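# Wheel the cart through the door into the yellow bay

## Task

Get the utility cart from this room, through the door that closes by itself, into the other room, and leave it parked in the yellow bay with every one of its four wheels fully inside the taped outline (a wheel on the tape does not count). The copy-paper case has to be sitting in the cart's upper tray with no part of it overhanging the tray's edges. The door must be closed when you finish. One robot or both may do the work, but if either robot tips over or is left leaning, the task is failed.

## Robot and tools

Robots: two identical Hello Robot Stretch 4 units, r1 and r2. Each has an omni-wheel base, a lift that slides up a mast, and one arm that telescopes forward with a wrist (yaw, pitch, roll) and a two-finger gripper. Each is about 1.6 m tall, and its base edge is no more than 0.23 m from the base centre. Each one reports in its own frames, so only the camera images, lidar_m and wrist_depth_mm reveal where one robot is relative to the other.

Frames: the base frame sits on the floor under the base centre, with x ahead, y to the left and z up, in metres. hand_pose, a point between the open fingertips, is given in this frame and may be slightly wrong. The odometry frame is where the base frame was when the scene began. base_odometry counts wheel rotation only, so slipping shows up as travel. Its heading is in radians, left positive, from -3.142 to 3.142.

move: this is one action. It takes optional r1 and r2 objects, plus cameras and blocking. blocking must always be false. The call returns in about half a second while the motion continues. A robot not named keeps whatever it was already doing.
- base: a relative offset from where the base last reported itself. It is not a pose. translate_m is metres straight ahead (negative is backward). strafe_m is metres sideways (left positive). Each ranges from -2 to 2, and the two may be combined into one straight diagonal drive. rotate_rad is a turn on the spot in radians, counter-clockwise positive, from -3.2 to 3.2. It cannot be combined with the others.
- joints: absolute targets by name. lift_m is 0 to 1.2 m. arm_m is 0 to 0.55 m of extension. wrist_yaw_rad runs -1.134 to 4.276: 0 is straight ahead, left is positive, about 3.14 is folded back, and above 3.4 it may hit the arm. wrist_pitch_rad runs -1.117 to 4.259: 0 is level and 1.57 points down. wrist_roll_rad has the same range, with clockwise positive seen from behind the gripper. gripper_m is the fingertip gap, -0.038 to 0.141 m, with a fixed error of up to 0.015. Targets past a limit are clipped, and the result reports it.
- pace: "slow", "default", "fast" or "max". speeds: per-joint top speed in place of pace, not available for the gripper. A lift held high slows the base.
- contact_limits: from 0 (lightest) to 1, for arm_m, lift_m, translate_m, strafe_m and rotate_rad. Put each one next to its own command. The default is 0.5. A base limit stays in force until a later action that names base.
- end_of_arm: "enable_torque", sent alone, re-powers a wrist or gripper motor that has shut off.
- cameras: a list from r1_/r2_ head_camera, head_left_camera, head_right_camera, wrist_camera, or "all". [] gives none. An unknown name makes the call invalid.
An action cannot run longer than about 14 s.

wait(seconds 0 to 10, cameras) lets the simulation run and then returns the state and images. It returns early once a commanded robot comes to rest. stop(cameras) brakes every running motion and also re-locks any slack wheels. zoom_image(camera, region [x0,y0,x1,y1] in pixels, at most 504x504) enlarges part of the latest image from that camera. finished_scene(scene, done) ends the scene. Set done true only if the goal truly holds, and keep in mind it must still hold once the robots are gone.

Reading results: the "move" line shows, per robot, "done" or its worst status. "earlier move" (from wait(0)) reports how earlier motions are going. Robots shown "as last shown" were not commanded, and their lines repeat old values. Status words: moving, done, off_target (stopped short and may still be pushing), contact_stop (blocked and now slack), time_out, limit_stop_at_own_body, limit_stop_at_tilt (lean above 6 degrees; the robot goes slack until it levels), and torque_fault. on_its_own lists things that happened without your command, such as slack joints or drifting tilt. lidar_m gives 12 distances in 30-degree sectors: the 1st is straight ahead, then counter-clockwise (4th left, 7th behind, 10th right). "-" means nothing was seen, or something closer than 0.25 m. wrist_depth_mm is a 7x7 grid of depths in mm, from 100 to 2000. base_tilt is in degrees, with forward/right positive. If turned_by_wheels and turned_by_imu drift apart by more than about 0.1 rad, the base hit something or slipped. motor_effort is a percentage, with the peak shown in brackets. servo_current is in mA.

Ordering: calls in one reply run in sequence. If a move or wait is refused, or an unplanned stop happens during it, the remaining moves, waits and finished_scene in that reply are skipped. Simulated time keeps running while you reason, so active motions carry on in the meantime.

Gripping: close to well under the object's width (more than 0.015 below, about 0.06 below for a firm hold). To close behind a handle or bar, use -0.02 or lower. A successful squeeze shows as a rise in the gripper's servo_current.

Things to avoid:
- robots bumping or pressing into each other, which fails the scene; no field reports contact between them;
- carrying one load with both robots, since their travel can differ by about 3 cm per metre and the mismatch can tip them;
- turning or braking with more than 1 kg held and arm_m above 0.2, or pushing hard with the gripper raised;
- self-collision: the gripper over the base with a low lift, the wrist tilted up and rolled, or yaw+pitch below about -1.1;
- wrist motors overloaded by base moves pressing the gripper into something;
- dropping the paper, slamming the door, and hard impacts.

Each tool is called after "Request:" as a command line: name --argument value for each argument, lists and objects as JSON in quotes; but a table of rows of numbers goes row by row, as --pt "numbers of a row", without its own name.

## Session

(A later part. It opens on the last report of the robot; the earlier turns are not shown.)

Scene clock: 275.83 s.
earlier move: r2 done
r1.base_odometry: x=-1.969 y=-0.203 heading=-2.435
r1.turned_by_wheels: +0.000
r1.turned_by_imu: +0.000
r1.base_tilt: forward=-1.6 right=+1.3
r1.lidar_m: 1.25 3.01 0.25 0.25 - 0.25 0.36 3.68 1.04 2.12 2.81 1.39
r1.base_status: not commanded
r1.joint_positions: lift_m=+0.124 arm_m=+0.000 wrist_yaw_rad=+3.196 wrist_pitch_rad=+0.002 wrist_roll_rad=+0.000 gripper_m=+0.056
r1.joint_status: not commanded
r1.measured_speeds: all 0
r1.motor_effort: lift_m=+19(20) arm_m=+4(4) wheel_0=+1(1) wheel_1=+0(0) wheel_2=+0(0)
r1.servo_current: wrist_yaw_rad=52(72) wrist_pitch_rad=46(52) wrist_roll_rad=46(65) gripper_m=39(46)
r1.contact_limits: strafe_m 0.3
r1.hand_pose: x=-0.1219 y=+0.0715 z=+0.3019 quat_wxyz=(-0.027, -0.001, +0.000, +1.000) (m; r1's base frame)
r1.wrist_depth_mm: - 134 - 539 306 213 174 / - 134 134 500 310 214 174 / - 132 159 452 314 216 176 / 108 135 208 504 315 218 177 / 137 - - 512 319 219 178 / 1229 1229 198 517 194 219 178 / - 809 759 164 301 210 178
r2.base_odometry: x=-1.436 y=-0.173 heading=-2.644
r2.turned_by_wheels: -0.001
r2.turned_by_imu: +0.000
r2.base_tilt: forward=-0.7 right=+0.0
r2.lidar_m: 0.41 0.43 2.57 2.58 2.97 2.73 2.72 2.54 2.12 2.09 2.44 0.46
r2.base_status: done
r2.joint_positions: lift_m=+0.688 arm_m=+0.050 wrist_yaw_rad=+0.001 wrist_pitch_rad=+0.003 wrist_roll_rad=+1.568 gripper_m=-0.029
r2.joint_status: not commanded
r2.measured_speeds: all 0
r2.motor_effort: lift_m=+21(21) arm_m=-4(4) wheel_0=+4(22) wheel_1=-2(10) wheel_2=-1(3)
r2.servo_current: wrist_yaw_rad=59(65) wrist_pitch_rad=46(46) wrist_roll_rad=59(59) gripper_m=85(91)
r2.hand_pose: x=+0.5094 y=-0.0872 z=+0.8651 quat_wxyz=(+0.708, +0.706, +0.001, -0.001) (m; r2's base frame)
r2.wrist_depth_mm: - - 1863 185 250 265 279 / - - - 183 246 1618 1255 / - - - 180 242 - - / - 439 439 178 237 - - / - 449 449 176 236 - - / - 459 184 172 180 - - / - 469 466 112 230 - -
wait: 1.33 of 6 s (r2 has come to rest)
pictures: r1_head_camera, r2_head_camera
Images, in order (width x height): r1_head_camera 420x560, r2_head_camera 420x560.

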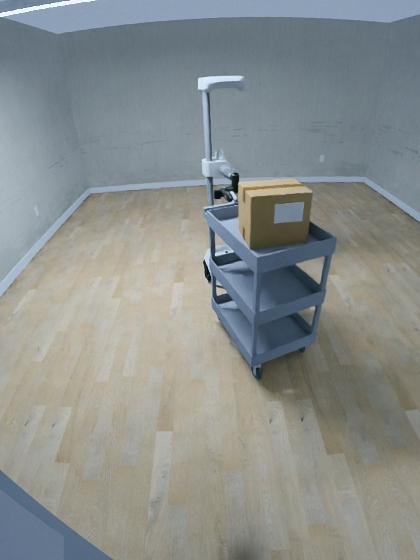

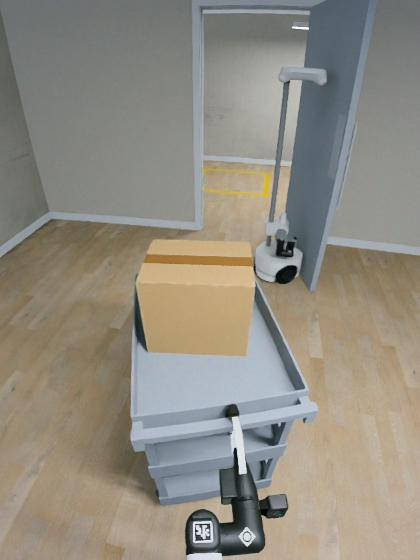

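Request:
move --r2 '{"base":{"translate_m":0.33}}' --cameras '[]' --blocking false

Request:
wait --seconds 6 --cameras '[]'

Request:
move --r2 '{"base":{"strafe_m":0.4}}' --cameras '[]' --blocking false

Request:
wait --seconds 6 --cameras '["r1_head_camera","r2_head_camera"]'

Scene clock: 285.67 s.
move: r2 moving
r1: as last shown
r1.lidar_m: 1.22 2.98 0.25 0.25 - 0.25 0.38 3.70 1.04 2.17 2.82 1.35
r1.motor_effort: lift_m=+19(19) arm_m=+4(4) wheel_0=+0(0) wheel_1=+0(0) wheel_2=+0(0)
r1.servo_current: wrist_yaw_rad=46(65) wrist_pitch_rad=46(52) wrist_roll_rad=39(59) gripper_m=46(46)
r1.contact_limits: strafe_m 0.3
r1.wrist_depth_mm: - 134 - 539 304 213 174 / - 134 135 496 309 214 174 / - 132 159 455 314 216 176 / 108 135 208 508 315 217 177 / 137 - - 517 317 219 178 / 1255 1229 198 521 195 219 178 / - 820 759 164 301 210 178
r2.base_odometry: x=-1.463 y=-0.188 heading=-2.645
r2.turned_by_wheels: -0.001
r2.turned_by_imu: +0.000
r2.base_tilt: forward=-0.7 right=+0.1
r2.lidar_m: 0.40 0.42 2.57 2.55 2.94 2.74 2.73 2.51 2.14 2.13 2.45 0.51
r2.base_status: translate_m moving
r2.joint_positions: lift_m=+0.688 arm_m=+0.050 wrist_yaw_rad=-0.006 wrist_pitch_rad=+0.003 wrist_roll_rad=+1.568 gripper_m=-0.029
r2.joint_status: not commanded
r2.measured_speeds: translate_m=+0.120 strafe_m=-0.001 rotate_rad=-0.004 lift_m=+0.000 arm_m=+0.000 wrist_yaw_rad=-0.025 wrist_pitch_rad=+0.000 wrist_roll_rad=+0.000
r2.motor_effort: lift_m=+21(21) arm_m=+4(4) wheel_0=+5(11) wheel_1=+8(10) wheel_2=-20(20)
r2.servo_current: wrist_yaw_rad=65(65) wrist_pitch_rad=39(46) wrist_roll_rad=46(72) gripper_m=85(91)
r2.hand_pose: x=+0.5088 y=-0.0891 z=+0.8651 quat_wxyz=(+0.708, +0.706, -0.001, -0.003) (m; r2's base frame)
r2.wrist_depth_mm: - - 1983 193 260 270 281 / - - - 189 253 1661 1255 / - - - 184 246 1983 - / - - 442 180 239 - - / - 449 445 175 234 - - / - 452 184 171 180 - - / - 455 455 112 225 - -
pictures: none
No camera images: "cameras" was empty.

Scene clock: 287.73 s.
earlier move: r2 done
r1.base_odometry: x=-1.969 y=-0.203 heading=-2.435
r1.turned_by_wheels: +0.000
r1.turned_by_imu: +0.000
r1.base_tilt: forward=-1.6 right=+1.2
r1.lidar_m: 1.02 3.02 0.25 0.27 - 0.25 0.38 3.72 1.05 2.16 2.81 0.99
r1.base_status: not commanded
r1.joint_positions: lift_m=+0.124 arm_m=+0.000 wrist_yaw_rad=+3.196 wrist_pitch_rad=+0.002 wrist_roll_rad=+0.000 gripper_m=+0.056
r1.joint_status: not commanded
r1.measured_speeds: all 0
r1.motor_effort: lift_m=+19(19) arm_m=+4(4) wheel_0=+0(1) wheel_1=+0(0) wheel_2=+0(0)
r1.servo_current: wrist_yaw_rad=52(72) wrist_pitch_rad=46(52) wrist_roll_rad=52(59) gripper_m=39(46)
r1.contact_limits: strafe_m 0.3
r1.hand_pose: x=-0.1219 y=+0.0715 z=+0.3019 quat_wxyz=(-0.027, -0.001, +0.000, +1.000) (m; r1's base frame)
r1.wrist_depth_mm: - 135 - 539 306 213 173 / - 134 135 496 309 214 175 / - 132 159 455 314 216 176 / 108 135 208 504 315 217 177 / 137 - - 512 319 219 178 / 1229 1229 198 521 195 220 178 / - 809 759 164 303 210 178
r2.base_odometry: x=-1.726 y=-0.331 heading=-2.644
r2.turned_by_wheels: +0.001
r2.turned_by_imu: -0.001
r2.base_tilt: forward=-0.6 right=+0.1
r2.lidar_m: 0.39 0.39 2.49 2.47 2.87 3.04 3.03 2.62 2.20 2.19 2.51 0.48
r2.base_status: done
r2.joint_positions: lift_m=+0.688 arm_m=+0.050 wrist_yaw_rad=-0.003 wrist_pitch_rad=+0.003 wrist_roll_rad=+1.569 gripper_m=-0.029
r2.joint_status: not commanded
r2.measured_speeds: all 0
r2.motor_effort: lift_m=+21(21) arm_m=+4(4) wheel_0=+4(11) wheel_1=+3(10) wheel_2=-3(23)
r2.servo_current: wrist_yaw_rad=46(78) wrist_pitch_rad=46(46) wrist_roll_rad=46(72) gripper_m=85(91)
r2.hand_pose: x=+0.5090 y=-0.0882 z=+0.8651 quat_wxyz=(+0.708, +0.706, +0.000, -0.002) (m; r2's base frame)
r2.wrist_depth_mm: - - - 204 272 281 282 / - - - 197 260 1576 1255 / - - - 189 253 - - / - - 549 184 245 - - / - 445 445 178 236 - - / - 442 183 172 180 - - / - 449 445 112 225 - -
wait: 2.07 of 6 s (r2 has come to rest)
pictures: none
No camera images: "cameras" was empty.

Scene clock: 288.23 s.
move: r2 moving
r1: as last shown
r1.base_tilt: forward=-1.6 right=+1.3
r1.lidar_m: 1.02 3.02 0.25 0.25 - 0.25 0.37 3.66 1.05 2.17 2.81 0.99
r1.motor_effort: lift_m=+19(20) arm_m=+4(4) wheel_0=+0(1) wheel_1=+0(0) wheel_2=+0(0)
r1.servo_current: wrist_yaw_rad=59(65) wrist_pitch_rad=39(52) wrist_roll_rad=52(52) gripper_m=39(46)
r1.contact_limits: strafe_m 0.3
r1.wrist_depth_mm: - 135 - 539 307 213 173 / - 135 134 496 310 214 174 / - 132 160 455 314 216 176 / 108 135 207 504 315 217 177 / 137 - - 512 317 219 178 / 1229 1229 198 521 194 219 178 / - 820 759 164 301 210 178
r2.base_odometry: x=-1.709 y=-0.362 heading=-2.645
r2.turned_by_wheels: -0.001
r2.turned_by_imu: -0.001
r2.base_tilt: forward=-0.7 right=+0.1
r2.lidar_m: 0.40 0.40 2.46 2.45 2.78 3.02 3.02 2.62 2.24 2.21 2.60 0.46
r2.base_status: strafe_m moving
r2.joint_positions: lift_m=+0.688 arm_m=+0.050 wrist_yaw_rad=-0.009 wrist_pitch_rad=+0.003 wrist_roll_rad=+1.569 gripper_m=-0.029
r2.joint_status: not commanded
r2.measured_speeds: translate_m=-0.002 strafe_m=+0.139 rotate_rad=-0.006 lift_m=+0.000 arm_m=+0.000 wrist_yaw_rad=-0.008 wrist_pitch_rad=+0.000 wrist_roll_rad=+0.000
r2.motor_effort: lift_m=+21(21) arm_m=+4(4) wheel_0=-16(17) wheel_1=+10(10) wheel_2=-3(4)
r2.servo_current: wrist_yaw_rad=52(65) wrist_pitch_rad=39(46) wrist_roll_rad=46(52) gripper_m=85(91)
r2.hand_pose: x=+0.5085 y=-0.0900 z=+0.8651 quat_wxyz=(+0.708, +0.706, -0.002, -0.004) (m; r2's base frame)
r2.wrist_depth_mm: - - - 206 274 283 286 / - - - 198 264 1537 1308 / - - - 190 254 1983 - / - - 449 183 245 - - / - 445 445 178 236 - - / - 445 183 171 181 - - / - 442 445 112 224 - -
pictures: none
No camera images: "cameras" was empty.

Scene clock: 290.40 s.
earlier move: r2 done
r1.base_odometry: x=-1.969 y=-0.203 heading=-2.435
r1.turned_by_wheels: +0.000
r1.turned_by_imu: +0.000
r1.base_tilt: forward=-1.6 right=+1.3
r1.lidar_m: 1.12 3.04 0.25 0.25 - 0.25 0.38 3.72 1.04 2.13 2.82 1.15
r1.base_status: not commanded
r1.joint_positions: lift_m=+0.124 arm_m=+0.000 wrist_yaw_rad=+3.196 wrist_pitch_rad=+0.002 wrist_roll_rad=+0.000 gripper_m=+0.056
r1.joint_status: not commanded
r1.measured_speeds: all 0
r1.motor_effort: lift_m=+19(20) arm_m=+4(4) wheel_0=+0(1) wheel_1=+0(0) wheel_2=+0(0)
r1.servo_current: wrist_yaw_rad=65(65) wrist_pitch_rad=46(52) wrist_roll_rad=33(65) gripper_m=39(52)
r1.contact_limits: strafe_m 0.3
r1.hand_pose: x=-0.1219 y=+0.0715 z=+0.3019 quat_wxyz=(-0.027, -0.001, +0.000, +1.000) (m; r1's base frame)
r1.wrist_depth_mm: - 134 - 539 304 213 173 / - 134 135 500 310 215 174 / - 132 159 459 312 216 176 / 108 135 207 504 315 217 177 / 137 - - 512 317 219 178 / 1255 1229 198 521 194 220 178 / - 809 759 164 301 210 178
r2.base_odometry: x=-1.535 y=-0.682 heading=-2.645
r2.turned_by_wheels: +0.000
r2.turned_by_imu: -0.001
r2.base_tilt: forward=-0.7 right=+0.1
r2.lidar_m: 0.47 2.49 2.11 2.10 2.38 2.96 2.92 3.05 2.58 2.57 2.98 0.42
r2.base_status: done
r2.joint_positions: lift_m=+0.688 arm_m=+0.050 wrist_yaw_rad=-0.003 wrist_pitch_rad=+0.003 wrist_roll_rad=+1.569 gripper_m=-0.029
r2.joint_status: not commanded
r2.measured_speeds: all 0
r2.motor_effort: lift_m=+21(21) arm_m=+4(4) wheel_0=-6(25) wheel_1=+0(11) wheel_2=-3(6)
r2.servo_current: wrist_yaw_rad=46(78) wrist_pitch_rad=39(52) wrist_roll_rad=46(65) gripper_m=85(91)
r2.hand_pose: x=+0.5090 y=-0.0883 z=+0.8651 quat_wxyz=(+0.708, +0.706, +0.000, -0.002) (m; r2's base frame)
r2.wrist_depth_mm: - 473 462 121 178 - - / - 379 387 129 189 - - / - 427 421 139 201 - - / - 480 466 147 213 - - / - - 517 157 228 732 - / - - 184 168 179 1576 508 / - - - 112 - 1661 1160
wait: 2.17 of 6 s (r2 has come to rest)
pictures: r1_head_camera, r2_head_camera
Images, in order (width x height): r1_head_camera 420x560, r2_head_camera 420x560.

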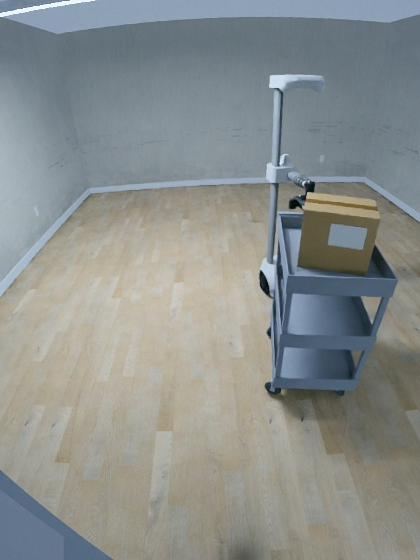

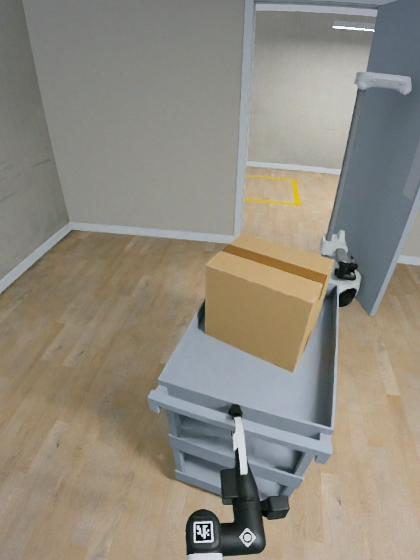

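Request:
move --r2 '{"base":{"rotate_rad":-0.26}}' --cameras '[]' --blocking false

Request:
wait --seconds 6 --cameras '[]'

Request:
move --r2 '{"base":{"strafe_m":0.13}}' --cameras '[]' --blocking false

Request:
wait --seconds 6 --cameras '["r1_head_camera","r1_head_right_camera","r2_head_camera"]'

Scene clock: 304.53 s.
move: r2 moving
r1: as last shown
r1.lidar_m: 1.08 3.02 0.25 0.25 - 0.25 0.36 3.71 1.04 2.16 2.81 1.13
r1.motor_effort: lift_m=+19(19) arm_m=+4(4) wheel_0=+0(1) wheel_1=+0(0) wheel_2=+0(0)
r1.servo_current: wrist_yaw_rad=52(59) wrist_pitch_rad=39(46) wrist_roll_rad=46(52) gripper_m=39(46)
r1.contact_limits: strafe_m 0.3
r1.wrist_depth_mm: - 135 - 539 306 213 173 / - 134 135 496 310 214 175 / - 132 159 455 314 217 176 / 108 135 208 504 317 218 177 / 137 - - 512 317 219 178 / 1255 1229 198 517 194 219 178 / - 820 759 164 301 210 178
r2.base_odometry: x=-1.536 y=-0.682 heading=-2.855
r2.turned_by_wheels: -0.210
r2.turned_by_imu: -0.203
r2.base_tilt: forward=-0.6 right=+0.1
r2.lidar_m: 0.41 0.47 2.15 2.08 2.21 3.06 2.96 3.08 2.66 2.60 2.71 0.46
r2.base_status: rotate_rad moving
r2.joint_positions: lift_m=+0.688 arm_m=+0.050 wrist_yaw_rad=+0.013 wrist_pitch_rad=+0.003 wrist_roll_rad=+1.569 gripper_m=-0.029
r2.joint_status: not commanded
r2.measured_speeds: translate_m=+0.001 strafe_m=-0.003 rotate_rad=-0.475 lift_m=+0.000 arm_m=+0.000 wrist_yaw_rad=+0.000 wrist_pitch_rad=+0.000 wrist_roll_rad=+0.000
r2.motor_effort: lift_m=+21(21) arm_m=-3(4) wheel_0=+10(19) wheel_1=+3(11) wheel_2=+17(17)
r2.servo_current: wrist_yaw_rad=85(85) wrist_pitch_rad=46(46) wrist_roll_rad=46(52) gripper_m=85(91)
r2.hand_pose: x=+0.5105 y=-0.0837 z=+0.8651 quat_wxyz=(+0.708, +0.706, +0.006, +0.004) (m; r2's base frame)
r2.wrist_depth_mm: - - - 150 207 1576 - / - - - 154 212 - - / - 424 418 159 219 - - / - 445 439 164 224 - - / - 480 473 169 231 - - / - - 186 172 180 691 - / - - - 112 243 1618 517
pictures: none
No camera images: "cameras" was empty.

Scene clock: 305.40 s.
earlier move: r2 done
r1.base_odometry: x=-1.969 y=-0.203 heading=-2.435
r1.turned_by_wheels: +0.000
r1.turned_by_imu: +0.000
r1.base_tilt: forward=-1.6 right=+1.3
r1.lidar_m: 1.10 3.00 0.25 0.25 - 0.25 0.40 3.70 1.04 2.17 2.79 1.12
r1.base_status: not commanded
r1.joint_positions: lift_m=+0.124 arm_m=+0.000 wrist_yaw_rad=+3.196 wrist_pitch_rad=+0.002 wrist_roll_rad=+0.000 gripper_m=+0.056
r1.joint_status: not commanded
r1.measured_speeds: all 0
r1.motor_effort: lift_m=+19(19) arm_m=+4(4) wheel_0=+0(1) wheel_1=+0(1) wheel_2=+0(0)
r1.servo_current: wrist_yaw_rad=46(65) wrist_pitch_rad=39(46) wrist_roll_rad=59(59) gripper_m=39(46)
r1.contact_limits: strafe_m 0.3
r1.hand_pose: x=-0.1219 y=+0.0715 z=+0.3019 quat_wxyz=(-0.027, -0.001, +0.000, +1.000) (m; r1's base frame)
r1.wrist_depth_mm: - 134 - 539 306 213 173 / - 134 135 500 310 215 174 / - 132 159 455 314 216 176 / 108 135 207 504 315 217 177 / 137 - - 512 317 219 178 / 1229 1255 198 517 195 219 178 / - 820 759 164 301 210 178
r2.base_odometry: x=-1.535 y=-0.682 heading=-2.904
r2.turned_by_wheels: -0.049
r2.turned_by_imu: -0.048
r2.base_tilt: forward=-0.7 right=+0.1
r2.lidar_m: 0.42 0.45 2.21 2.10 2.19 2.98 2.96 3.04 2.68 2.59 2.68 0.47
r2.base_status: done
r2.joint_positions: lift_m=+0.688 arm_m=+0.050 wrist_yaw_rad=+0.000 wrist_pitch_rad=+0.003 wrist_roll_rad=+1.569 gripper_m=-0.029
r2.joint_status: not commanded
r2.measured_speeds: all 0
r2.motor_effort: lift_m=+21(21) arm_m=-4(5) wheel_0=+4(19) wheel_1=+4(11) wheel_2=+1(17)
r2.servo_current: wrist_yaw_rad=33(85) wrist_pitch_rad=46(46) wrist_roll_rad=52(52) gripper_m=85(91)
r2.hand_pose: x=+0.5093 y=-0.0874 z=+0.8651 quat_wxyz=(+0.708, +0.706, +0.001, -0.001) (m; r2's base frame)
r2.wrist_depth_mm: - - - 173 234 262 1078 / - - - 172 233 1618 - / - - - 173 234 - - / - 439 439 173 233 - - / - 455 452 173 234 - - / - - 185 172 180 - - / - - 484 112 234 - -
wait: 0.87 of 6 s (r2 has come to rest)
pictures: none
No camera images: "cameras" was empty.

Scene clock: 305.90 s.
move: r2 moving
r1: as last shown
r1.lidar_m: 1.09 3.01 0.25 0.25 - 0.25 0.38 3.73 1.05 2.15 2.83 1.10
r1.motor_effort: lift_m=+19(19) arm_m=+4(4) wheel_0=+0(1) wheel_1=+0(0) wheel_2=+0(0)
r1.servo_current: wrist_yaw_rad=46(65) wrist_pitch_rad=39(46) wrist_roll_rad=33(65) gripper_m=33(46)
r1.contact_limits: strafe_m 0.3
r1.wrist_depth_mm: - 134 - 535 304 213 173 / - 134 135 496 310 214 175 / - 132 159 452 314 216 176 / 108 135 208 504 315 217 177 / 137 - - 517 319 218 177 / 1229 1229 198 517 195 219 178 / - 809 768 164 301 209 178
r2.base_odometry: x=-1.527 y=-0.717 heading=-2.904
r2.turned_by_wheels: +0.000
r2.turned_by_imu: -0.001
r2.base_tilt: forward=-0.7 right=+0.1
r2.lidar_m: 0.41 0.42 2.18 2.05 2.14 2.88 2.97 3.05 2.74 2.61 2.70 0.46
r2.base_status: strafe_m moving
r2.joint_positions: lift_m=+0.688 arm_m=+0.050 wrist_yaw_rad=-0.008 wrist_pitch_rad=+0.003 wrist_roll_rad=+1.569 gripper_m=-0.029
r2.joint_status: not commanded
r2.measured_speeds: translate_m=-0.002 strafe_m=+0.141 rotate_rad=+0.000 lift_m=+0.000 arm_m=+0.000 wrist_yaw_rad=-0.002 wrist_pitch_rad=+0.000 wrist_roll_rad=+0.000
r2.motor_effort: lift_m=+21(21) arm_m=-5(5) wheel_0=-14(21) wheel_1=+10(11) wheel_2=-1(1)
r2.servo_current: wrist_yaw_rad=59(59) wrist_pitch_rad=46(52) wrist_roll_rad=52(52) gripper_m=85(85)
r2.hand_pose: x=+0.5087 y=-0.0896 z=+0.8651 quat_wxyz=(+0.708, +0.706, -0.002, -0.004) (m; r2's base frame)
r2.wrist_depth_mm: - - - 174 234 1537 1182 / - - - 173 234 1708 - / - - - 173 234 - - / - 439 439 173 233 - - / - 459 449 173 235 - - / - - 185 172 181 - - / - - 488 112 232 - -
pictures: none
No camera images: "cameras" was empty.

Scene clock: 307.03 s.
earlier move: r2 done
r1.base_odometry: x=-1.969 y=-0.203 heading=-2.435
r1.turned_by_wheels: +0.000
r1.turned_by_imu: +0.000
r1.base_tilt: forward=-1.6 right=+1.3
r1.lidar_m: 1.11 3.00 0.25 0.25 - 0.25 0.40 3.69 1.06 2.17 2.81 1.12
r1.base_status: not commanded
r1.joint_positions: lift_m=+0.124 arm_m=+0.000 wrist_yaw_rad=+3.196 wrist_pitch_rad=+0.002 wrist_roll_rad=+0.000 gripper_m=+0.056
r1.joint_status: not commanded
r1.measured_speeds: all 0
r1.motor_effort: lift_m=+19(19) arm_m=+4(4) wheel_0=+0(1) wheel_1=+0(0) wheel_2=+0(0)
r1.servo_current: wrist_yaw_rad=39(65) wrist_pitch_rad=46(46) wrist_roll_rad=65(65) gripper_m=33(46)
r1.contact_limits: strafe_m 0.3
r1.hand_pose: x=-0.1219 y=+0.0715 z=+0.3019 quat_wxyz=(-0.027, -0.001, +0.000, +1.000) (m; r1's base frame)
r1.wrist_depth_mm: - 135 - 539 306 213 173 / - 134 135 496 310 215 174 / - 132 159 455 314 216 176 / 108 135 208 504 315 216 177 / 137 - - 512 317 218 178 / 1229 1229 198 517 194 219 178 / - 820 759 164 303 211 178
r2.base_odometry: x=-1.505 y=-0.808 heading=-2.905
r2.turned_by_wheels: +0.000
r2.turned_by_imu: -0.001
r2.base_tilt: forward=-0.7 right=+0.1
r2.lidar_m: 0.45 0.52 2.09 1.97 2.06 2.76 2.98 3.04 2.85 2.71 2.79 0.47
r2.base_status: done
r2.joint_positions: lift_m=+0.688 arm_m=+0.050 wrist_yaw_rad=-0.008 wrist_pitch_rad=+0.003 wrist_roll_rad=+1.569 gripper_m=-0.029
r2.joint_status: not commanded
r2.measured_speeds: all 0
r2.motor_effort: lift_m=+21(21) arm_m=-4(5) wheel_0=-6(21) wheel_1=+2(11) wheel_2=-2(3)
r2.servo_current: wrist_yaw_rad=65(78) wrist_pitch_rad=46(52) wrist_roll_rad=52(59) gripper_m=91(91)
r2.hand_pose: x=+0.5087 y=-0.0896 z=+0.8651 quat_wxyz=(+0.708, +0.706, -0.002, -0.004) (m; r2's base frame)
r2.wrist_depth_mm: - - - 158 216 1618 - / - - - 162 220 - - / - 427 421 163 223 - - / - 449 439 167 228 - - / - 477 473 170 232 - - / - - 183 172 179 683 - / - - - 112 239 1618 508
wait: 1.13 of 6 s (r2 has come to rest)
pictures: r1_head_camera, r1_head_right_camera, r2_head_camera
Images, in order (width x height): r1_head_camera 420x560, r1_head_right_camera 420x672, r2_head_camera 420x560.

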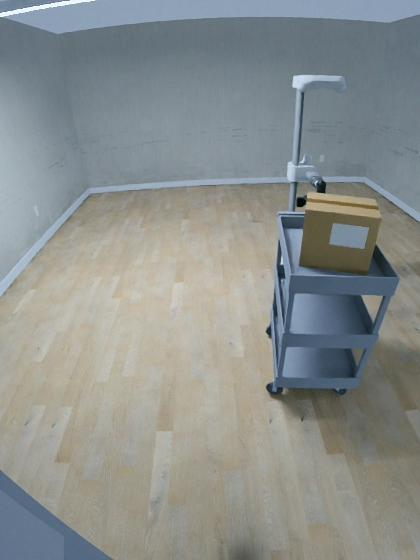

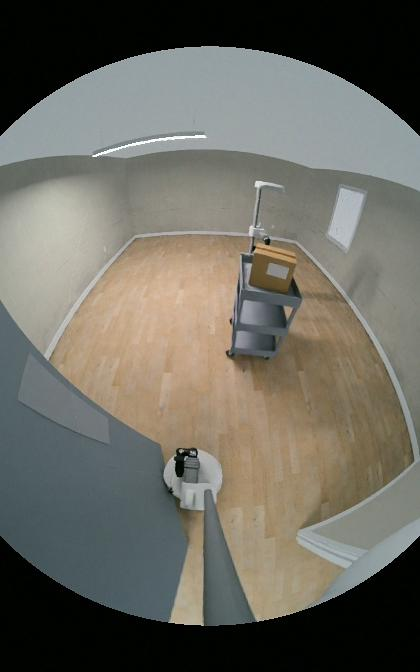

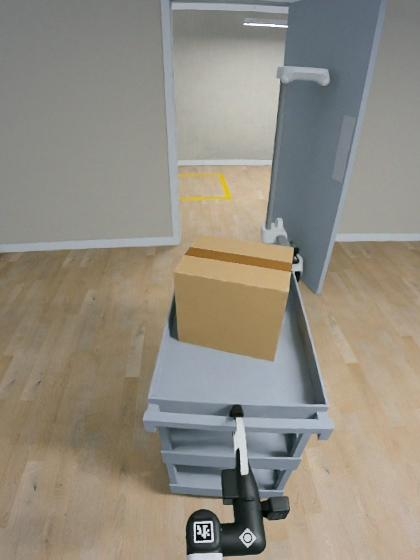

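Request:
move --r2 '{"base":{"rotate_rad":0.05}}' --cameras '[]' --blocking false

Request:
wait --seconds 6 --cameras '[]'

Request:
move --r2 '{"base":{"strafe_m":-0.06,"translate_m":0.03}}' --cameras '[]' --blocking false

Request:
wait --seconds 6 --cameras '[]'

Request:
move --r2 '{"base":{"translate_m":0.4}}' --cameras '[]' --blocking false

Request:
wait --seconds 6 --cameras '["r1_head_camera","r1_head_right_camera","r2_head_camera"]'

Scene clock: 315.50 s.
move: r2 moving
r1: as last shown
r1.base_tilt: forward=-1.6 right=+1.2
r1.lidar_m: 1.13 3.03 0.25 0.26 - 0.25 0.38 3.71 1.06 2.13 2.80 1.17
r1.servo_current: wrist_yaw_rad=46(59) wrist_pitch_rad=46(52) wrist_roll_rad=59(59) gripper_m=39(46)
r1.contact_limits: strafe_m 0.3
r1.wrist_depth_mm: - 135 - 539 307 213 173 / - 134 135 496 309 214 174 / - 132 159 452 312 216 176 / 108 135 208 504 315 218 177 / 137 - - 517 315 218 178 / 1229 1229 198 517 193 219 177 / - 809 768 164 301 209 178
r2.base_odometry: x=-1.505 y=-0.808 heading=-2.856
r2.turned_by_wheels: +0.049
r2.turned_by_imu: +0.048
r2.base_tilt: forward=-0.7 right=+0.1
r2.lidar_m: 0.44 0.49 2.05 1.98 2.09 2.89 2.95 3.10 2.83 2.72 2.83 0.44
r2.base_status: rotate_rad moving
r2.joint_positions: lift_m=+0.688 arm_m=+0.050 wrist_yaw_rad=-0.005 wrist_pitch_rad=+0.003 wrist_roll_rad=+1.569 gripper_m=-0.029
r2.joint_status: not commanded
r2.measured_speeds: translate_m=+0.000 strafe_m=+0.000 rotate_rad=+0.001 lift_m=+0.000 arm_m=+0.000 wrist_yaw_rad=+0.028 wrist_pitch_rad=+0.000 wrist_roll_rad=+0.000
r2.motor_effort: lift_m=+21(21) arm_m=-4(4) wheel_0=-2(11) wheel_1=-3(8) wheel_2=-7(13)
r2.servo_current: wrist_yaw_rad=46(65) wrist_pitch_rad=46(46) wrist_roll_rad=39(52) gripper_m=85(85)
r2.hand_pose: x=+0.5089 y=-0.0888 z=+0.8651 quat_wxyz=(+0.708, +0.706, -0.001, -0.003) (m; r2's base frame)
r2.wrist_depth_mm: - - - 148 206 - - / - 1921 484 154 211 - - / - 427 421 158 216 - - / - 462 449 163 224 - - / - - 480 168 230 - - / - - 183 171 179 640 - / - - - 112 243 1618 480
pictures: none
No camera images: "cameras" was empty.

Scene clock: 315.77 s.
earlier move: r2 done
r1.base_odometry: x=-1.969 y=-0.203 heading=-2.435
r1.turned_by_wheels: +0.000
r1.turned_by_imu: +0.000
r1.base_tilt: forward=-1.6 right=+1.3
r1.lidar_m: 1.12 3.02 0.25 0.25 - 0.25 0.38 3.72 1.04 2.17 2.78 1.14
r1.base_status: not commanded
r1.joint_positions: lift_m=+0.124 arm_m=+0.000 wrist_yaw_rad=+3.196 wrist_pitch_rad=+0.002 wrist_roll_rad=+0.000 gripper_m=+0.056
r1.joint_status: not commanded
r1.measured_speeds: all 0
r1.motor_effort: lift_m=+19(19) arm_m=+4(4) wheel_0=+0(1) wheel_1=+0(0) wheel_2=+0(0)
r1.servo_current: wrist_yaw_rad=46(65) wrist_pitch_rad=39(52) wrist_roll_rad=39(65) gripper_m=39(46)
r1.contact_limits: strafe_m 0.3
r1.hand_pose: x=-0.1219 y=+0.0715 z=+0.3019 quat_wxyz=(-0.027, -0.001, +0.000, +1.000) (m; r1's base frame)
r1.wrist_depth_mm: - 135 - 539 306 213 174 / - 134 135 500 309 214 175 / - 132 159 455 314 216 176 / 108 135 208 504 315 217 177 / 137 - - 512 317 218 178 / 1255 1229 198 517 194 219 178 / - 820 768 164 301 209 178
r2.base_odometry: x=-1.505 y=-0.808 heading=-2.856
r2.turned_by_wheels: +0.000
r2.turned_by_imu: +0.000
r2.base_tilt: forward=-0.7 right=+0.1
r2.lidar_m: 0.45 0.52 2.04 1.98 2.08 2.92 2.95 3.09 2.80 2.71 2.87 0.45
r2.base_status: done
r2.joint_positions: lift_m=+0.688 arm_m=+0.050 wrist_yaw_rad=-0.005 wrist_pitch_rad=+0.003 wrist_roll_rad=+1.569 gripper_m=-0.029
r2.joint_status: not commanded
r2.measured_speeds: all 0
r2.motor_effort: lift_m=+21(21) arm_m=-4(4) wheel_0=-5(11) wheel_1=-3(8) wheel_2=-6(13)
r2.servo_current: wrist_yaw_rad=52(65) wrist_pitch_rad=39(46) wrist_roll_rad=52(52) gripper_m=85(91)
r2.hand_pose: x=+0.5089 y=-0.0888 z=+0.8651 quat_wxyz=(+0.708, +0.706, -0.001, -0.003) (m; r2's base frame)
r2.wrist_depth_mm: - - - 148 205 - - / - 1921 477 153 211 - - / - 424 421 158 217 - - / - 459 449 163 224 - - / - - 480 167 229 - - / - - 184 171 180 654 - / - - - 112 244 1618 480
wait: 0.27 of 6 s (r2 has come to rest)
pictures: none
No camera images: "cameras" was empty.

Scene clock: 316.27 s.
move: r2 moving
r1: as last shown
r1.lidar_m: 1.10 2.99 0.25 0.25 - 0.25 0.38 3.70 1.06 2.19 2.79 1.09
r1.motor_effort: lift_m=+19(19) arm_m=+4(4) wheel_0=+0(0) wheel_1=+0(0) wheel_2=+0(0)
r1.servo_current: wrist_yaw_rad=46(78) wrist_pitch_rad=39(46) wrist_roll_rad=52(72) gripper_m=46(46)
r1.contact_limits: strafe_m 0.3
r1.wrist_depth_mm: - 135 - 539 306 213 173 / - 134 135 496 310 214 174 / - 132 159 459 312 216 176 / 108 135 208 508 315 218 177 / 137 - - 512 319 218 178 / 1229 1229 198 521 194 219 178 / - 809 759 164 301 210 178
r2.base_odometry: x=-1.526 y=-0.785 heading=-2.855
r2.turned_by_wheels: +0.000
r2.turned_by_imu: +0.001
r2.base_tilt: forward=-0.7 right=+0.1
r2.lidar_m: 0.44 0.49 2.07 1.97 2.11 2.97 2.97 3.10 2.79 2.67 2.83 0.44
r2.base_status: translate_m moving; strafe_m moving
r2.joint_positions: lift_m=+0.688 arm_m=+0.050 wrist_yaw_rad=+0.000 wrist_pitch_rad=+0.003 wrist_roll_rad=+1.569 gripper_m=-0.029
r2.joint_status: not commanded
r2.measured_speeds: translate_m=+0.058 strafe_m=-0.108 rotate_rad=+0.009 lift_m=+0.000 arm_m=+0.000 wrist_yaw_rad=+0.013 wrist_pitch_rad=+0.000 wrist_roll_rad=+0.000
r2.motor_effort: lift_m=+21(21) arm_m=+2(4) wheel_0=+17(17) wheel_1=-4(7) wheel_2=-13(17)
r2.servo_current: wrist_yaw_rad=46(52) wrist_pitch_rad=39(46) wrist_roll_rad=59(59) gripper_m=85(91)
r2.hand_pose: x=+0.5093 y=-0.0874 z=+0.8651 quat_wxyz=(+0.708, +0.706, +0.001, -0.001) (m; r2's base frame)
r2.wrist_depth_mm: - - - 145 202 - - / - - 521 150 208 - - / - 424 415 155 214 - - / - 452 445 160 221 - - / - - 477 164 227 - - / - - 185 168 181 661 - / - - - 112 242 1618 484
pictures: none
No camera images: "cameras" was empty.

Scene clock: 317.10 s.
earlier move: r2 done
r1.base_odometry: x=-1.969 y=-0.203 heading=-2.435
r1.turned_by_wheels: +0.000
r1.turned_by_imu: +0.000
r1.base_tilt: forward=-1.6 right=+1.3
r1.lidar_m: 1.11 3.01 0.25 0.25 - 0.25 0.37 3.69 1.02 2.17 2.79 1.03
r1.base_status: not commanded
r1.joint_positions: lift_m=+0.124 arm_m=+0.000 wrist_yaw_rad=+3.196 wrist_pitch_rad=+0.002 wrist_roll_rad=+0.000 gripper_m=+0.056
r1.joint_status: not commanded
r1.measured_speeds: all 0
r1.motor_effort: lift_m=+19(20) arm_m=+4(4) wheel_0=+0(1) wheel_1=+0(0) wheel_2=+0(0)
r1.servo_current: wrist_yaw_rad=46(78) wrist_pitch_rad=46(46) wrist_roll_rad=33(72) gripper_m=39(46)
r1.contact_limits: strafe_m 0.3
r1.hand_pose: x=-0.1219 y=+0.0715 z=+0.3019 quat_wxyz=(-0.027, -0.001, +0.000, +1.000) (m; r1's base frame)
r1.wrist_depth_mm: - 134 - 539 306 213 173 / - 134 135 496 309 215 175 / - 132 159 455 312 216 176 / 108 135 208 504 315 217 176 / 137 - - 512 317 218 178 / 1205 1229 197 517 194 220 178 / - 809 759 164 301 210 178
r2.base_odometry: x=-1.550 y=-0.759 heading=-2.856
r2.turned_by_wheels: +0.000
r2.turned_by_imu: +0.000
r2.base_tilt: forward=-0.7 right=+0.1
r2.lidar_m: 0.44 0.48 2.09 2.03 2.11 3.00 2.98 3.11 2.73 2.66 2.81 0.46
r2.base_status: done
r2.joint_positions: lift_m=+0.688 arm_m=+0.050 wrist_yaw_rad=+0.002 wrist_pitch_rad=+0.003 wrist_roll_rad=+1.569 gripper_m=-0.029
r2.joint_status: not commanded
r2.measured_speeds: all 0
r2.motor_effort: lift_m=+21(21) arm_m=+4(4) wheel_0=+3(17) wheel_1=-3(7) wheel_2=-2(17)
r2.servo_current: wrist_yaw_rad=59(65) wrist_pitch_rad=39(46) wrist_roll_rad=39(65) gripper_m=85(91)
r2.hand_pose: x=+0.5094 y=-0.0869 z=+0.8651 quat_wxyz=(+0.708, +0.706, +0.002, +0.000) (m; r2's base frame)
r2.wrist_depth_mm: - - - 157 216 1576 - / - - - 161 220 - - / - 424 424 163 223 - - / - 452 445 166 228 - - / - 480 469 169 232 - - / - - 185 172 180 691 - / - - - 112 240 1537 500
wait: 0.83 of 6 s (r2 has come to rest)
pictures: none
No camera images: "cameras" was empty.

Scene clock: 317.60 s.
move: r2 moving
r1: as last shown
r1.lidar_m: 1.19 3.03 0.25 0.25 - 0.25 0.38 3.73 1.04 2.19 2.81 1.03
r1.motor_effort: lift_m=+19(19) arm_m=+4(4) wheel_0=+0(1) wheel_1=+0(0) wheel_2=+0(0)
r1.servo_current: wrist_yaw_rad=39(59) wrist_pitch_rad=39(46) wrist_roll_rad=33(52) gripper_m=46(46)
r1.contact_limits: strafe_m 0.3
r1.wrist_depth_mm: - 135 - 535 306 213 174 / - 134 135 496 310 214 174 / - 132 160 455 314 216 176 / 108 135 208 508 315 217 177 / 137 - - 508 317 219 178 / 1229 1229 198 517 195 219 178 / - 809 759 164 301 209 178
r2.base_odometry: x=-1.580 y=-0.768 heading=-2.855
r2.turned_by_wheels: +0.000
r2.turned_by_imu: +0.001
r2.base_tilt: forward=-0.7 right=+0.1
r2.lidar_m: 0.42 0.48 2.10 2.03 2.11 2.98 3.04 3.17 2.76 2.65 2.82 0.46
r2.base_status: translate_m moving
r2.joint_positions: lift_m=+0.688 arm_m=+0.050 wrist_yaw_rad=+0.002 wrist_pitch_rad=+0.003 wrist_roll_rad=+1.569 gripper_m=-0.029
r2.joint_status: not commanded
r2.measured_speeds: translate_m=+0.122 strafe_m=+0.000 rotate_rad=-0.003 lift_m=+0.000 arm_m=+0.000 wrist_yaw_rad=+0.000 wrist_pitch_rad=+0.000 wrist_roll_rad=+0.000
r2.motor_effort: lift_m=+21(21) arm_m=+4(4) wheel_0=+10(12) wheel_1=+9(10) wheel_2=-14(17)
r2.servo_current: wrist_yaw_rad=52(52) wrist_pitch_rad=39(46) wrist_roll_rad=39(46) gripper_m=85(85)
r2.hand_pose: x=+0.5094 y=-0.0869 z=+0.8651 quat_wxyz=(+0.708, +0.706, +0.002, +0.000) (m; r2's base frame)
r2.wrist_depth_mm: - - 1708 162 220 1576 - / - - - 164 224 - - / - 427 427 166 226 - - / - 445 442 168 229 - - / - 473 466 170 231 - - / - - 184 171 180 - - / - - - 112 237 1618 512
pictures: none
No camera images: "cameras" was empty.

Scene clock: 319.90 s.
earlier move: r2 done
r1.base_odometry: x=-1.969 y=-0.203 heading=-2.435
r1.turned_by_wheels: +0.000
r1.turned_by_imu: +0.000
r1.base_tilt: forward=-1.6 right=+1.2
r1.lidar_m: 1.28 3.02 0.25 0.25 - 0.25 0.39 3.70 1.01 2.19 0.95 0.83
r1.base_status: not commanded
r1.joint_positions: lift_m=+0.124 arm_m=+0.000 wrist_yaw_rad=+3.196 wrist_pitch_rad=+0.002 wrist_roll_rad=+0.000 gripper_m=+0.056
r1.joint_status: not commanded
r1.measured_speeds: all 0
r1.motor_effort: lift_m=+19(19) arm_m=+4(4) wheel_0=+0(1) wheel_1=+0(0) wheel_2=+0(0)
r1.servo_current: wrist_yaw_rad=26(59) wrist_pitch_rad=46(52) wrist_roll_rad=39(65) gripper_m=33(46)
r1.contact_limits: strafe_m 0.3
r1.hand_pose: x=-0.1219 y=+0.0715 z=+0.3019 quat_wxyz=(-0.027, -0.001, +0.000, +1.000) (m; r1's base frame)
r1.wrist_depth_mm: - 135 - 539 306 213 173 / - 134 135 496 310 215 175 / - 132 159 459 312 216 176 / 108 135 208 508 315 218 177 / 137 - - 512 317 218 178 / 1229 1229 198 517 194 219 178 / - 809 759 164 303 210 178
r2.base_odometry: x=-1.934 y=-0.872 heading=-2.855
r2.turned_by_wheels: +0.000
r2.turned_by_imu: +0.000
r2.base_tilt: forward=-0.7 right=+0.1
r2.lidar_m: 0.37 0.38 2.12 2.02 2.14 3.01 3.42 3.52 2.76 2.66 2.80 0.51
r2.base_status: done
r2.joint_positions: lift_m=+0.688 arm_m=+0.050 wrist_yaw_rad=+0.001 wrist_pitch_rad=+0.003 wrist_roll_rad=+1.569 gripper_m=-0.029
r2.joint_status: not commanded
r2.measured_speeds: all 0
r2.motor_effort: lift_m=+21(21) arm_m=+4(4) wheel_0=+3(14) wheel_1=+3(11) wheel_2=-4(17)
r2.servo_current: wrist_yaw_rad=46(52) wrist_pitch_rad=39(52) wrist_roll_rad=46(59) gripper_m=85(91)
r2.hand_pose: x=+0.5093 y=-0.0872 z=+0.8651 quat_wxyz=(+0.708, +0.706, +0.001, -0.001) (m; r2's base frame)
r2.wrist_depth_mm: - - - 216 289 306 315 / - - - 207 276 1499 1255 / - - - 196 260 - - / - - 459 189 248 - - / - 452 445 180 239 - - / - 449 184 173 180 - - / - 442 449 112 222 - -
wait: 2.30 of 6 s (r2 has come to rest)
pictures: r1_head_camera, r1_head_right_camera, r2_head_camera
Images, in order (width x height): r1_head_camera 420x560, r1_head_right_camera 420x672, r2_head_camera 420x560.

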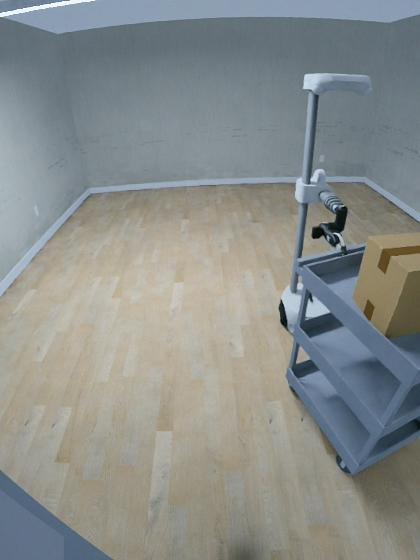

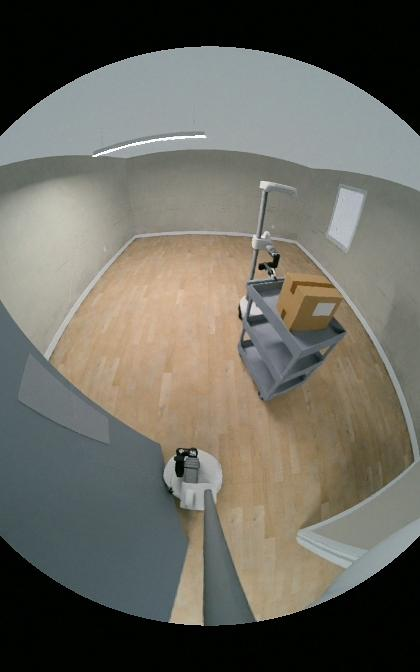

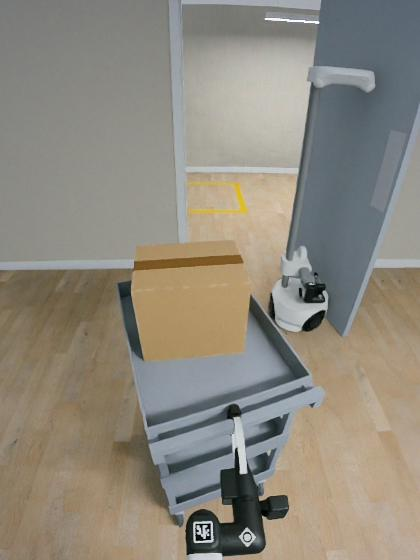

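Request:
move --r2 '{"base":{"translate_m":-0.6}}' --cameras '[]' --blocking false

Request:
wait --seconds 6 --cameras '["r1_head_camera","r2_head_camera"]'

Scene clock: 331.43 s.
move: r2 moving
r1: as last shown
r1.base_tilt: forward=-1.6 right=+1.3
r1.lidar_m: 1.25 3.03 0.25 0.25 - 0.25 0.37 3.70 1.06 2.16 1.00 0.82
r1.servo_current: wrist_yaw_rad=59(59) wrist_pitch_rad=39(46) wrist_roll_rad=46(59) gripper_m=39(46)
r1.contact_limits: strafe_m 0.3
r1.wrist_depth_mm: - 135 - 539 306 213 174 / - 134 135 496 309 215 174 / - 132 160 455 312 216 176 / 108 135 208 504 317 217 177 / 137 - - 512 317 218 178 / 1229 1229 198 517 194 219 178 / - 820 759 164 301 210 178
r2.base_odometry: x=-1.904 y=-0.863 heading=-2.856
r2.turned_by_wheels: +0.000
r2.turned_by_imu: +0.000
r2.base_tilt: forward=-0.7 right=+0.1
r2.lidar_m: 0.39 0.40 2.09 2.01 2.12 2.97 3.37 3.49 2.75 2.67 2.80 0.49
r2.base_status: translate_m moving
r2.joint_positions: lift_m=+0.688 arm_m=+0.050 wrist_yaw_rad=+0.001 wrist_pitch_rad=+0.003 wrist_roll_rad=+1.569 gripper_m=-0.029
r2.joint_status: not commanded
r2.measured_speeds: translate_m=-0.123 strafe_m=+0.000 rotate_rad=-0.005 lift_m=+0.000 arm_m=+0.000 wrist_yaw_rad=+0.000 wrist_pitch_rad=+0.000 wrist_roll_rad=+0.000
r2.motor_effort: lift_m=+21(21) arm_m=-4(4) wheel_0=-7(9) wheel_1=-9(10) wheel_2=+15(18)
r2.servo_current: wrist_yaw_rad=39(65) wrist_pitch_rad=39(46) wrist_roll_rad=46(46) gripper_m=85(85)
r2.hand_pose: x=+0.5094 y=-0.0871 z=+0.8651 quat_wxyz=(+0.708, +0.706, +0.001, -0.001) (m; r2's base frame)
r2.wrist_depth_mm: - - - 211 283 309 1138 / - - - 204 270 1499 - / - - - 193 257 - - / - - 449 187 248 - - / - 452 452 179 239 - - / - 445 183 173 179 - - / - 445 449 112 224 - -
pictures: none
No camera images: "cameras" was empty.

Scene clock: 334.43 s.
earlier move: r2 done
r1.base_odometry: x=-1.969 y=-0.203 heading=-2.435
r1.turned_by_wheels: +0.000
r1.turned_by_imu: +0.000
r1.base_tilt: forward=-1.6 right=+1.3
r1.lidar_m: 1.25 3.04 0.25 0.25 - 0.25 0.37 3.70 1.05 2.19 2.80 1.29
r1.base_status: not commanded
r1.joint_positions: lift_m=+0.124 arm_m=+0.000 wrist_yaw_rad=+3.196 wrist_pitch_rad=+0.002 wrist_roll_rad=+0.000 gripper_m=+0.056
r1.joint_status: not commanded
r1.measured_speeds: all 0
r1.motor_effort: lift_m=+19(20) arm_m=+4(4) wheel_0=+0(1) wheel_1=+0(0) wheel_2=+0(0)
r1.servo_current: wrist_yaw_rad=39(78) wrist_pitch_rad=39(52) wrist_roll_rad=52(65) gripper_m=46(52)
r1.contact_limits: strafe_m 0.3
r1.hand_pose: x=-0.1219 y=+0.0715 z=+0.3019 quat_wxyz=(-0.027, -0.001, +0.000, +1.000) (m; r1's base frame)
r1.wrist_depth_mm: - 135 - 539 306 213 174 / - 135 134 492 309 214 174 / - 132 159 455 312 216 176 / 108 135 208 508 317 217 177 / 137 - - 512 315 218 178 / 1229 1229 198 517 194 219 178 / - 820 759 164 301 209 178
r2.base_odometry: x=-1.358 y=-0.703 heading=-2.855
r2.turned_by_wheels: +0.001
r2.turned_by_imu: +0.003
r2.base_tilt: forward=-0.7 right=+0.1
r2.lidar_m: 0.42 0.47 2.12 2.03 2.10 2.90 2.79 2.94 2.72 2.65 2.79 0.46
r2.base_status: done
r2.joint_positions: lift_m=+0.688 arm_m=+0.050 wrist_yaw_rad=+0.006 wrist_pitch_rad=+0.003 wrist_roll_rad=+1.569 gripper_m=-0.029
r2.joint_status: not commanded
r2.measured_speeds: all 0
r2.motor_effort: lift_m=+21(21) arm_m=-4(4) wheel_0=+1(15) wheel_1=-2(11) wheel_2=+5(21)
r2.servo_current: wrist_yaw_rad=33(72) wrist_pitch_rad=46(52) wrist_roll_rad=59(59) gripper_m=85(91)
r2.hand_pose: x=+0.5099 y=-0.0856 z=+0.8651 quat_wxyz=(+0.708, +0.706, +0.003, +0.001) (m; r2's base frame)
r2.wrist_depth_mm: - - - 167 226 1618 - / - - - 168 229 - - / - 433 433 168 229 - - / - 449 445 170 231 - - / - 473 469 171 232 - - / - - 183 172 180 - - / - - - 112 236 1618 517
wait: 3.00 of 6 s (r2 has come to rest)
pictures: r1_head_camera, r2_head_camera
Images, in order (width x height): r1_head_camera 420x560, r2_head_camera 420x560.

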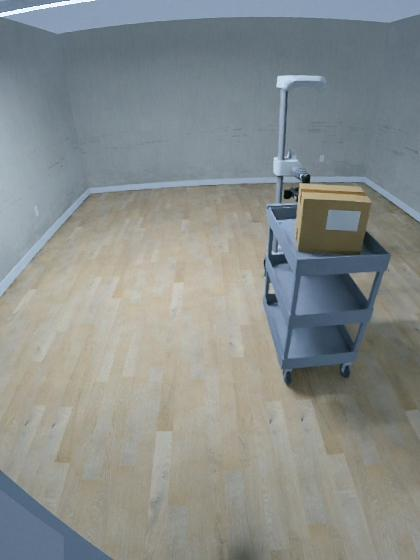

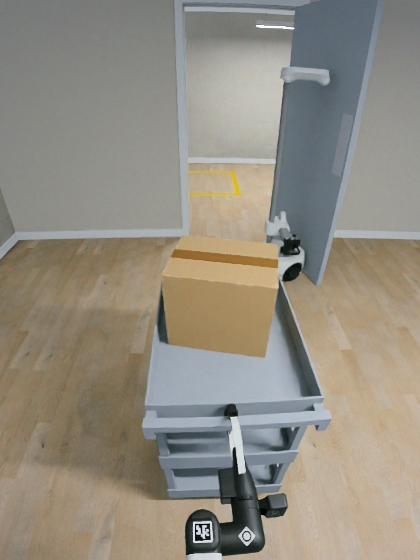

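Request:
move --r2 '{"base":{"strafe_m":0.09,"translate_m":0.03}}' --cameras '[]' --blocking false

Request:
wait --seconds 6 --cameras '[]'

Request:
move --r2 '{"base":{"translate_m":0.35,"strafe_m":-0.03}}' --cameras '[]' --blocking false

Request:
wait --seconds 6 --cameras '["r1_head_camera","r2_head_camera"]'

Scene clock: 345.57 s.
move: r2 moving
r1: as last shown
r1.lidar_m: 1.27 3.04 0.25 0.25 - 0.25 0.39 3.71 1.05 2.17 2.78 1.25
r1.motor_effort: lift_m=+19(19) arm_m=+4(4) wheel_0=+0(1) wheel_1=+0(0) wheel_2=+0(0)
r1.servo_current: wrist_yaw_rad=33(65) wrist_pitch_rad=39(46) wrist_roll_rad=46(59) gripper_m=39(52)
r1.contact_limits: strafe_m 0.3
r1.wrist_depth_mm: - 134 - 539 306 213 174 / - 135 135 496 309 214 174 / - 132 159 455 312 216 176 / 108 135 208 508 315 217 177 / 137 - - 512 317 218 178 / 1229 1229 198 521 193 219 178 / - 820 759 164 303 209 178
r2.base_odometry: x=-1.359 y=-0.734 heading=-2.857
r2.turned_by_wheels: -0.001
r2.turned_by_imu: -0.001
r2.base_tilt: forward=-0.7 right=+0.1
r2.lidar_m: 0.44 2.79 2.09 2.00 2.10 2.88 2.80 2.91 2.77 2.66 2.79 0.46
r2.base_status: translate_m moving; strafe_m moving
r2.joint_positions: lift_m=+0.688 arm_m=+0.050 wrist_yaw_rad=-0.007 wrist_pitch_rad=+0.003 wrist_roll_rad=+1.569 gripper_m=-0.029
r2.joint_status: not commanded
r2.measured_speeds: translate_m=+0.039 strafe_m=+0.119 rotate_rad=-0.004 lift_m=+0.000 arm_m=+0.000 wrist_yaw_rad=-0.046 wrist_pitch_rad=+0.000 wrist_roll_rad=+0.000
r2.motor_effort: lift_m=+21(21) arm_m=-4(4) wheel_0=-12(12) wheel_1=+10(12) wheel_2=-13(13)
r2.servo_current: wrist_yaw_rad=52(52) wrist_pitch_rad=46(46) wrist_roll_rad=46(59) gripper_m=85(91)
r2.hand_pose: x=+0.5087 y=-0.0895 z=+0.8651 quat_wxyz=(+0.708, +0.706, -0.001, -0.004) (m; r2's base frame)
r2.wrist_depth_mm: - - - 172 233 1756 - / - - - 171 232 1708 - / - 439 433 171 233 - - / - 449 445 172 232 - - / - 466 462 171 232 - - / - - 185 172 180 - - / - - - 112 234 1576 -
pictures: none
No camera images: "cameras" was empty.

Scene clock: 346.57 s.
earlier move: r2 done
r1.base_odometry: x=-1.969 y=-0.203 heading=-2.435
r1.turned_by_wheels: +0.000
r1.turned_by_imu: +0.000
r1.base_tilt: forward=-1.6 right=+1.3
r1.lidar_m: 1.30 3.01 0.26 0.25 - 0.25 0.36 3.67 1.03 2.16 2.82 1.24
r1.base_status: not commanded
r1.joint_positions: lift_m=+0.124 arm_m=+0.000 wrist_yaw_rad=+3.196 wrist_pitch_rad=+0.002 wrist_roll_rad=+0.000 gripper_m=+0.056
r1.joint_status: not commanded
r1.measured_speeds: all 0
r1.motor_effort: lift_m=+19(19) arm_m=+4(4) wheel_0=+0(1) wheel_1=+0(0) wheel_2=+0(0)
r1.servo_current: wrist_yaw_rad=39(65) wrist_pitch_rad=39(52) wrist_roll_rad=52(59) gripper_m=39(52)
r1.contact_limits: strafe_m 0.3
r1.hand_pose: x=-0.1219 y=+0.0715 z=+0.3019 quat_wxyz=(-0.027, -0.001, +0.000, +1.000) (m; r1's base frame)
r1.wrist_depth_mm: - 135 - 539 306 213 174 / - 134 135 496 309 214 175 / - 132 159 455 312 216 176 / 108 135 208 504 315 217 177 / 137 - - 512 317 218 178 / 1229 1229 198 517 194 219 178 / - 820 759 164 301 210 178
r2.base_odometry: x=-1.362 y=-0.797 heading=-2.856
r2.turned_by_wheels: +0.000
r2.turned_by_imu: +0.000
r2.base_tilt: forward=-0.7 right=+0.1
r2.lidar_m: 0.44 2.74 2.01 1.94 2.01 2.88 2.78 2.95 2.85 2.72 2.90 0.47
r2.base_status: done
r2.joint_positions: lift_m=+0.688 arm_m=+0.050 wrist_yaw_rad=-0.008 wrist_pitch_rad=+0.003 wrist_roll_rad=+1.569 gripper_m=-0.029
r2.joint_status: not commanded
r2.measured_speeds: all 0
r2.motor_effort: lift_m=+21(21) arm_m=-4(4) wheel_0=-6(15) wheel_1=+2(12) wheel_2=-9(15)
r2.servo_current: wrist_yaw_rad=52(65) wrist_pitch_rad=46(46) wrist_roll_rad=59(59) gripper_m=85(91)
r2.hand_pose: x=+0.5086 y=-0.0898 z=+0.8651 quat_wxyz=(+0.708, +0.706, -0.002, -0.004) (m; r2's base frame)
r2.wrist_depth_mm: - - - 161 219 1708 - / - - - 163 222 - - / - 436 433 165 226 - - / - 455 455 168 228 - - / - - 473 170 231 - - / - - 183 172 179 676 - / - - - 112 238 1537 480
wait: 1.00 of 6 s (r2 has come to rest)
pictures: none
No camera images: "cameras" was empty.

Scene clock: 347.07 s.
move: r2 moving
r1: as last shown
r1.base_tilt: forward=-1.7 right=+1.3
r1.lidar_m: 1.25 3.01 0.25 0.25 - 0.25 0.36 3.69 1.05 2.17 2.80 1.24
r1.servo_current: wrist_yaw_rad=65(65) wrist_pitch_rad=46(46) wrist_roll_rad=39(52) gripper_m=39(52)
r1.contact_limits: strafe_m 0.3
r1.wrist_depth_mm: - 134 - 539 306 213 174 / - 134 135 496 310 215 175 / - 132 159 455 314 216 176 / 108 135 207 504 317 217 177 / 137 - - 512 319 218 178 / 1229 1205 198 517 194 220 178 / - 809 750 164 301 209 178
r2.base_odometry: x=-1.393 y=-0.804 heading=-2.856
r2.turned_by_wheels: +0.000
r2.turned_by_imu: +0.000
r2.base_tilt: forward=-0.7 right=+0.1
r2.lidar_m: 0.43 2.73 2.01 1.94 2.00 2.88 2.83 3.00 2.86 2.75 2.88 0.46
r2.base_status: translate_m moving; strafe_m moving
r2.joint_positions: lift_m=+0.688 arm_m=+0.050 wrist_yaw_rad=-0.008 wrist_pitch_rad=+0.003 wrist_roll_rad=+1.569 gripper_m=-0.029
r2.joint_status: not commanded
r2.measured_speeds: translate_m=+0.123 strafe_m=-0.010 rotate_rad=+0.000 lift_m=+0.000 arm_m=+0.000 wrist_yaw_rad=+0.000 wrist_pitch_rad=+0.000 wrist_roll_rad=+0.000
r2.motor_effort: lift_m=+21(21) arm_m=+4(4) wheel_0=+8(13) wheel_1=+7(9) wheel_2=-18(20)
r2.servo_current: wrist_yaw_rad=59(65) wrist_pitch_rad=39(46) wrist_roll_rad=52(59) gripper_m=78(91)
r2.hand_pose: x=+0.5085 y=-0.0898 z=+0.8651 quat_wxyz=(+0.708, +0.706, -0.002, -0.004) (m; r2's base frame)
r2.wrist_depth_mm: - - - 160 218 1708 - / - - - 162 220 - - / - 430 430 164 224 - - / - 459 452 166 228 - - / - - 473 169 231 - - / - - 185 171 180 699 - / - - - 112 237 1661 484
pictures: none
No camera images: "cameras" was empty.

Scene clock: 349.20 s.
earlier move: r2 done
r1.base_odometry: x=-1.969 y=-0.203 heading=-2.435
r1.turned_by_wheels: +0.000
r1.turned_by_imu: +0.000
r1.base_tilt: forward=-1.6 right=+1.3
r1.lidar_m: 0.96 3.02 0.25 0.25 - 0.25 0.40 3.72 1.04 2.17 2.82 0.94
r1.base_status: not commanded
r1.joint_positions: lift_m=+0.124 arm_m=+0.000 wrist_yaw_rad=+3.196 wrist_pitch_rad=+0.002 wrist_roll_rad=+0.000 gripper_m=+0.056
r1.joint_status: not commanded
r1.measured_speeds: all 0
r1.motor_effort: lift_m=+19(19) arm_m=+4(4) wheel_0=+0(1) wheel_1=+0(0) wheel_2=+0(0)
r1.servo_current: wrist_yaw_rad=46(72) wrist_pitch_rad=46(52) wrist_roll_rad=59(59) gripper_m=39(52)
r1.contact_limits: strafe_m 0.3
r1.hand_pose: x=-0.1219 y=+0.0715 z=+0.3019 quat_wxyz=(-0.027, -0.001, +0.000, +1.000) (m; r1's base frame)
r1.wrist_depth_mm: - 135 - 535 306 213 173 / - 134 135 496 310 214 175 / - 132 159 459 314 216 176 / 108 135 208 508 317 218 177 / 137 - - 512 319 218 178 / 1229 1205 198 517 195 219 178 / - 809 759 164 301 209 178
r2.base_odometry: x=-1.706 y=-0.867 heading=-2.856
r2.turned_by_wheels: +0.000
r2.turned_by_imu: +0.004
r2.base_tilt: forward=-0.7 right=+0.1
r2.lidar_m: 0.45 2.73 2.04 1.97 2.08 2.91 3.18 3.31 2.82 2.71 2.85 0.42
r2.base_status: done
r2.joint_positions: lift_m=+0.688 arm_m=+0.050 wrist_yaw_rad=+0.003 wrist_pitch_rad=+0.003 wrist_roll_rad=+1.569 gripper_m=-0.029
r2.joint_status: not commanded
r2.measured_speeds: all 0
r2.motor_effort: lift_m=+21(21) arm_m=-4(4) wheel_0=+2(19) wheel_1=+4(11) wheel_2=-1(20)
r2.servo_current: wrist_yaw_rad=59(72) wrist_pitch_rad=46(52) wrist_roll_rad=59(59) gripper_m=85(91)
r2.hand_pose: x=+0.5096 y=-0.0866 z=+0.8651 quat_wxyz=(+0.708, +0.706, +0.002, +0.000) (m; r2's base frame)
r2.wrist_depth_mm: - 1576 - 140 196 - - / - 399 397 145 203 - - / - 430 427 150 211 - - / - 473 459 159 219 - - / - - 500 165 229 750 - / - - 184 170 180 1661 504 / - - - 112 248 1618 1138
wait: 2.13 of 6 s (r2 has come to rest)
pictures: r1_head_camera, r2_head_camera
Images, in order (width x height): r1_head_camera 420x560, r2_head_camera 420x560.

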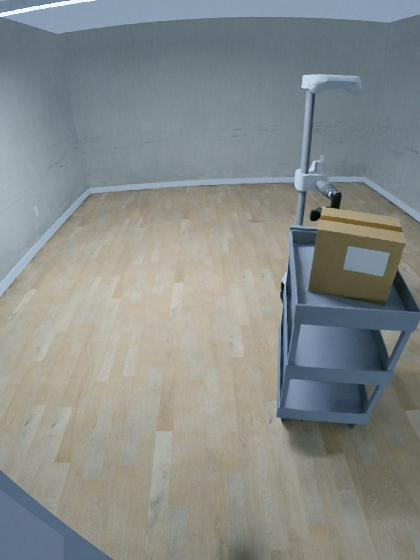

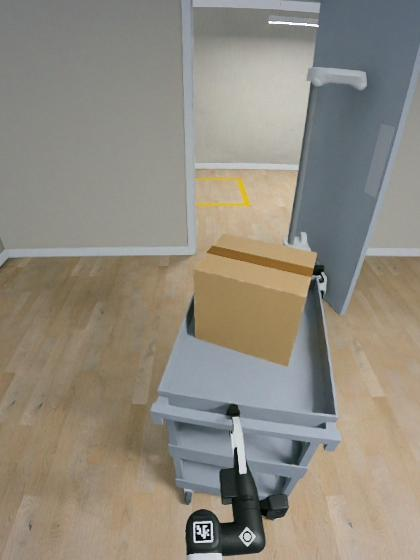

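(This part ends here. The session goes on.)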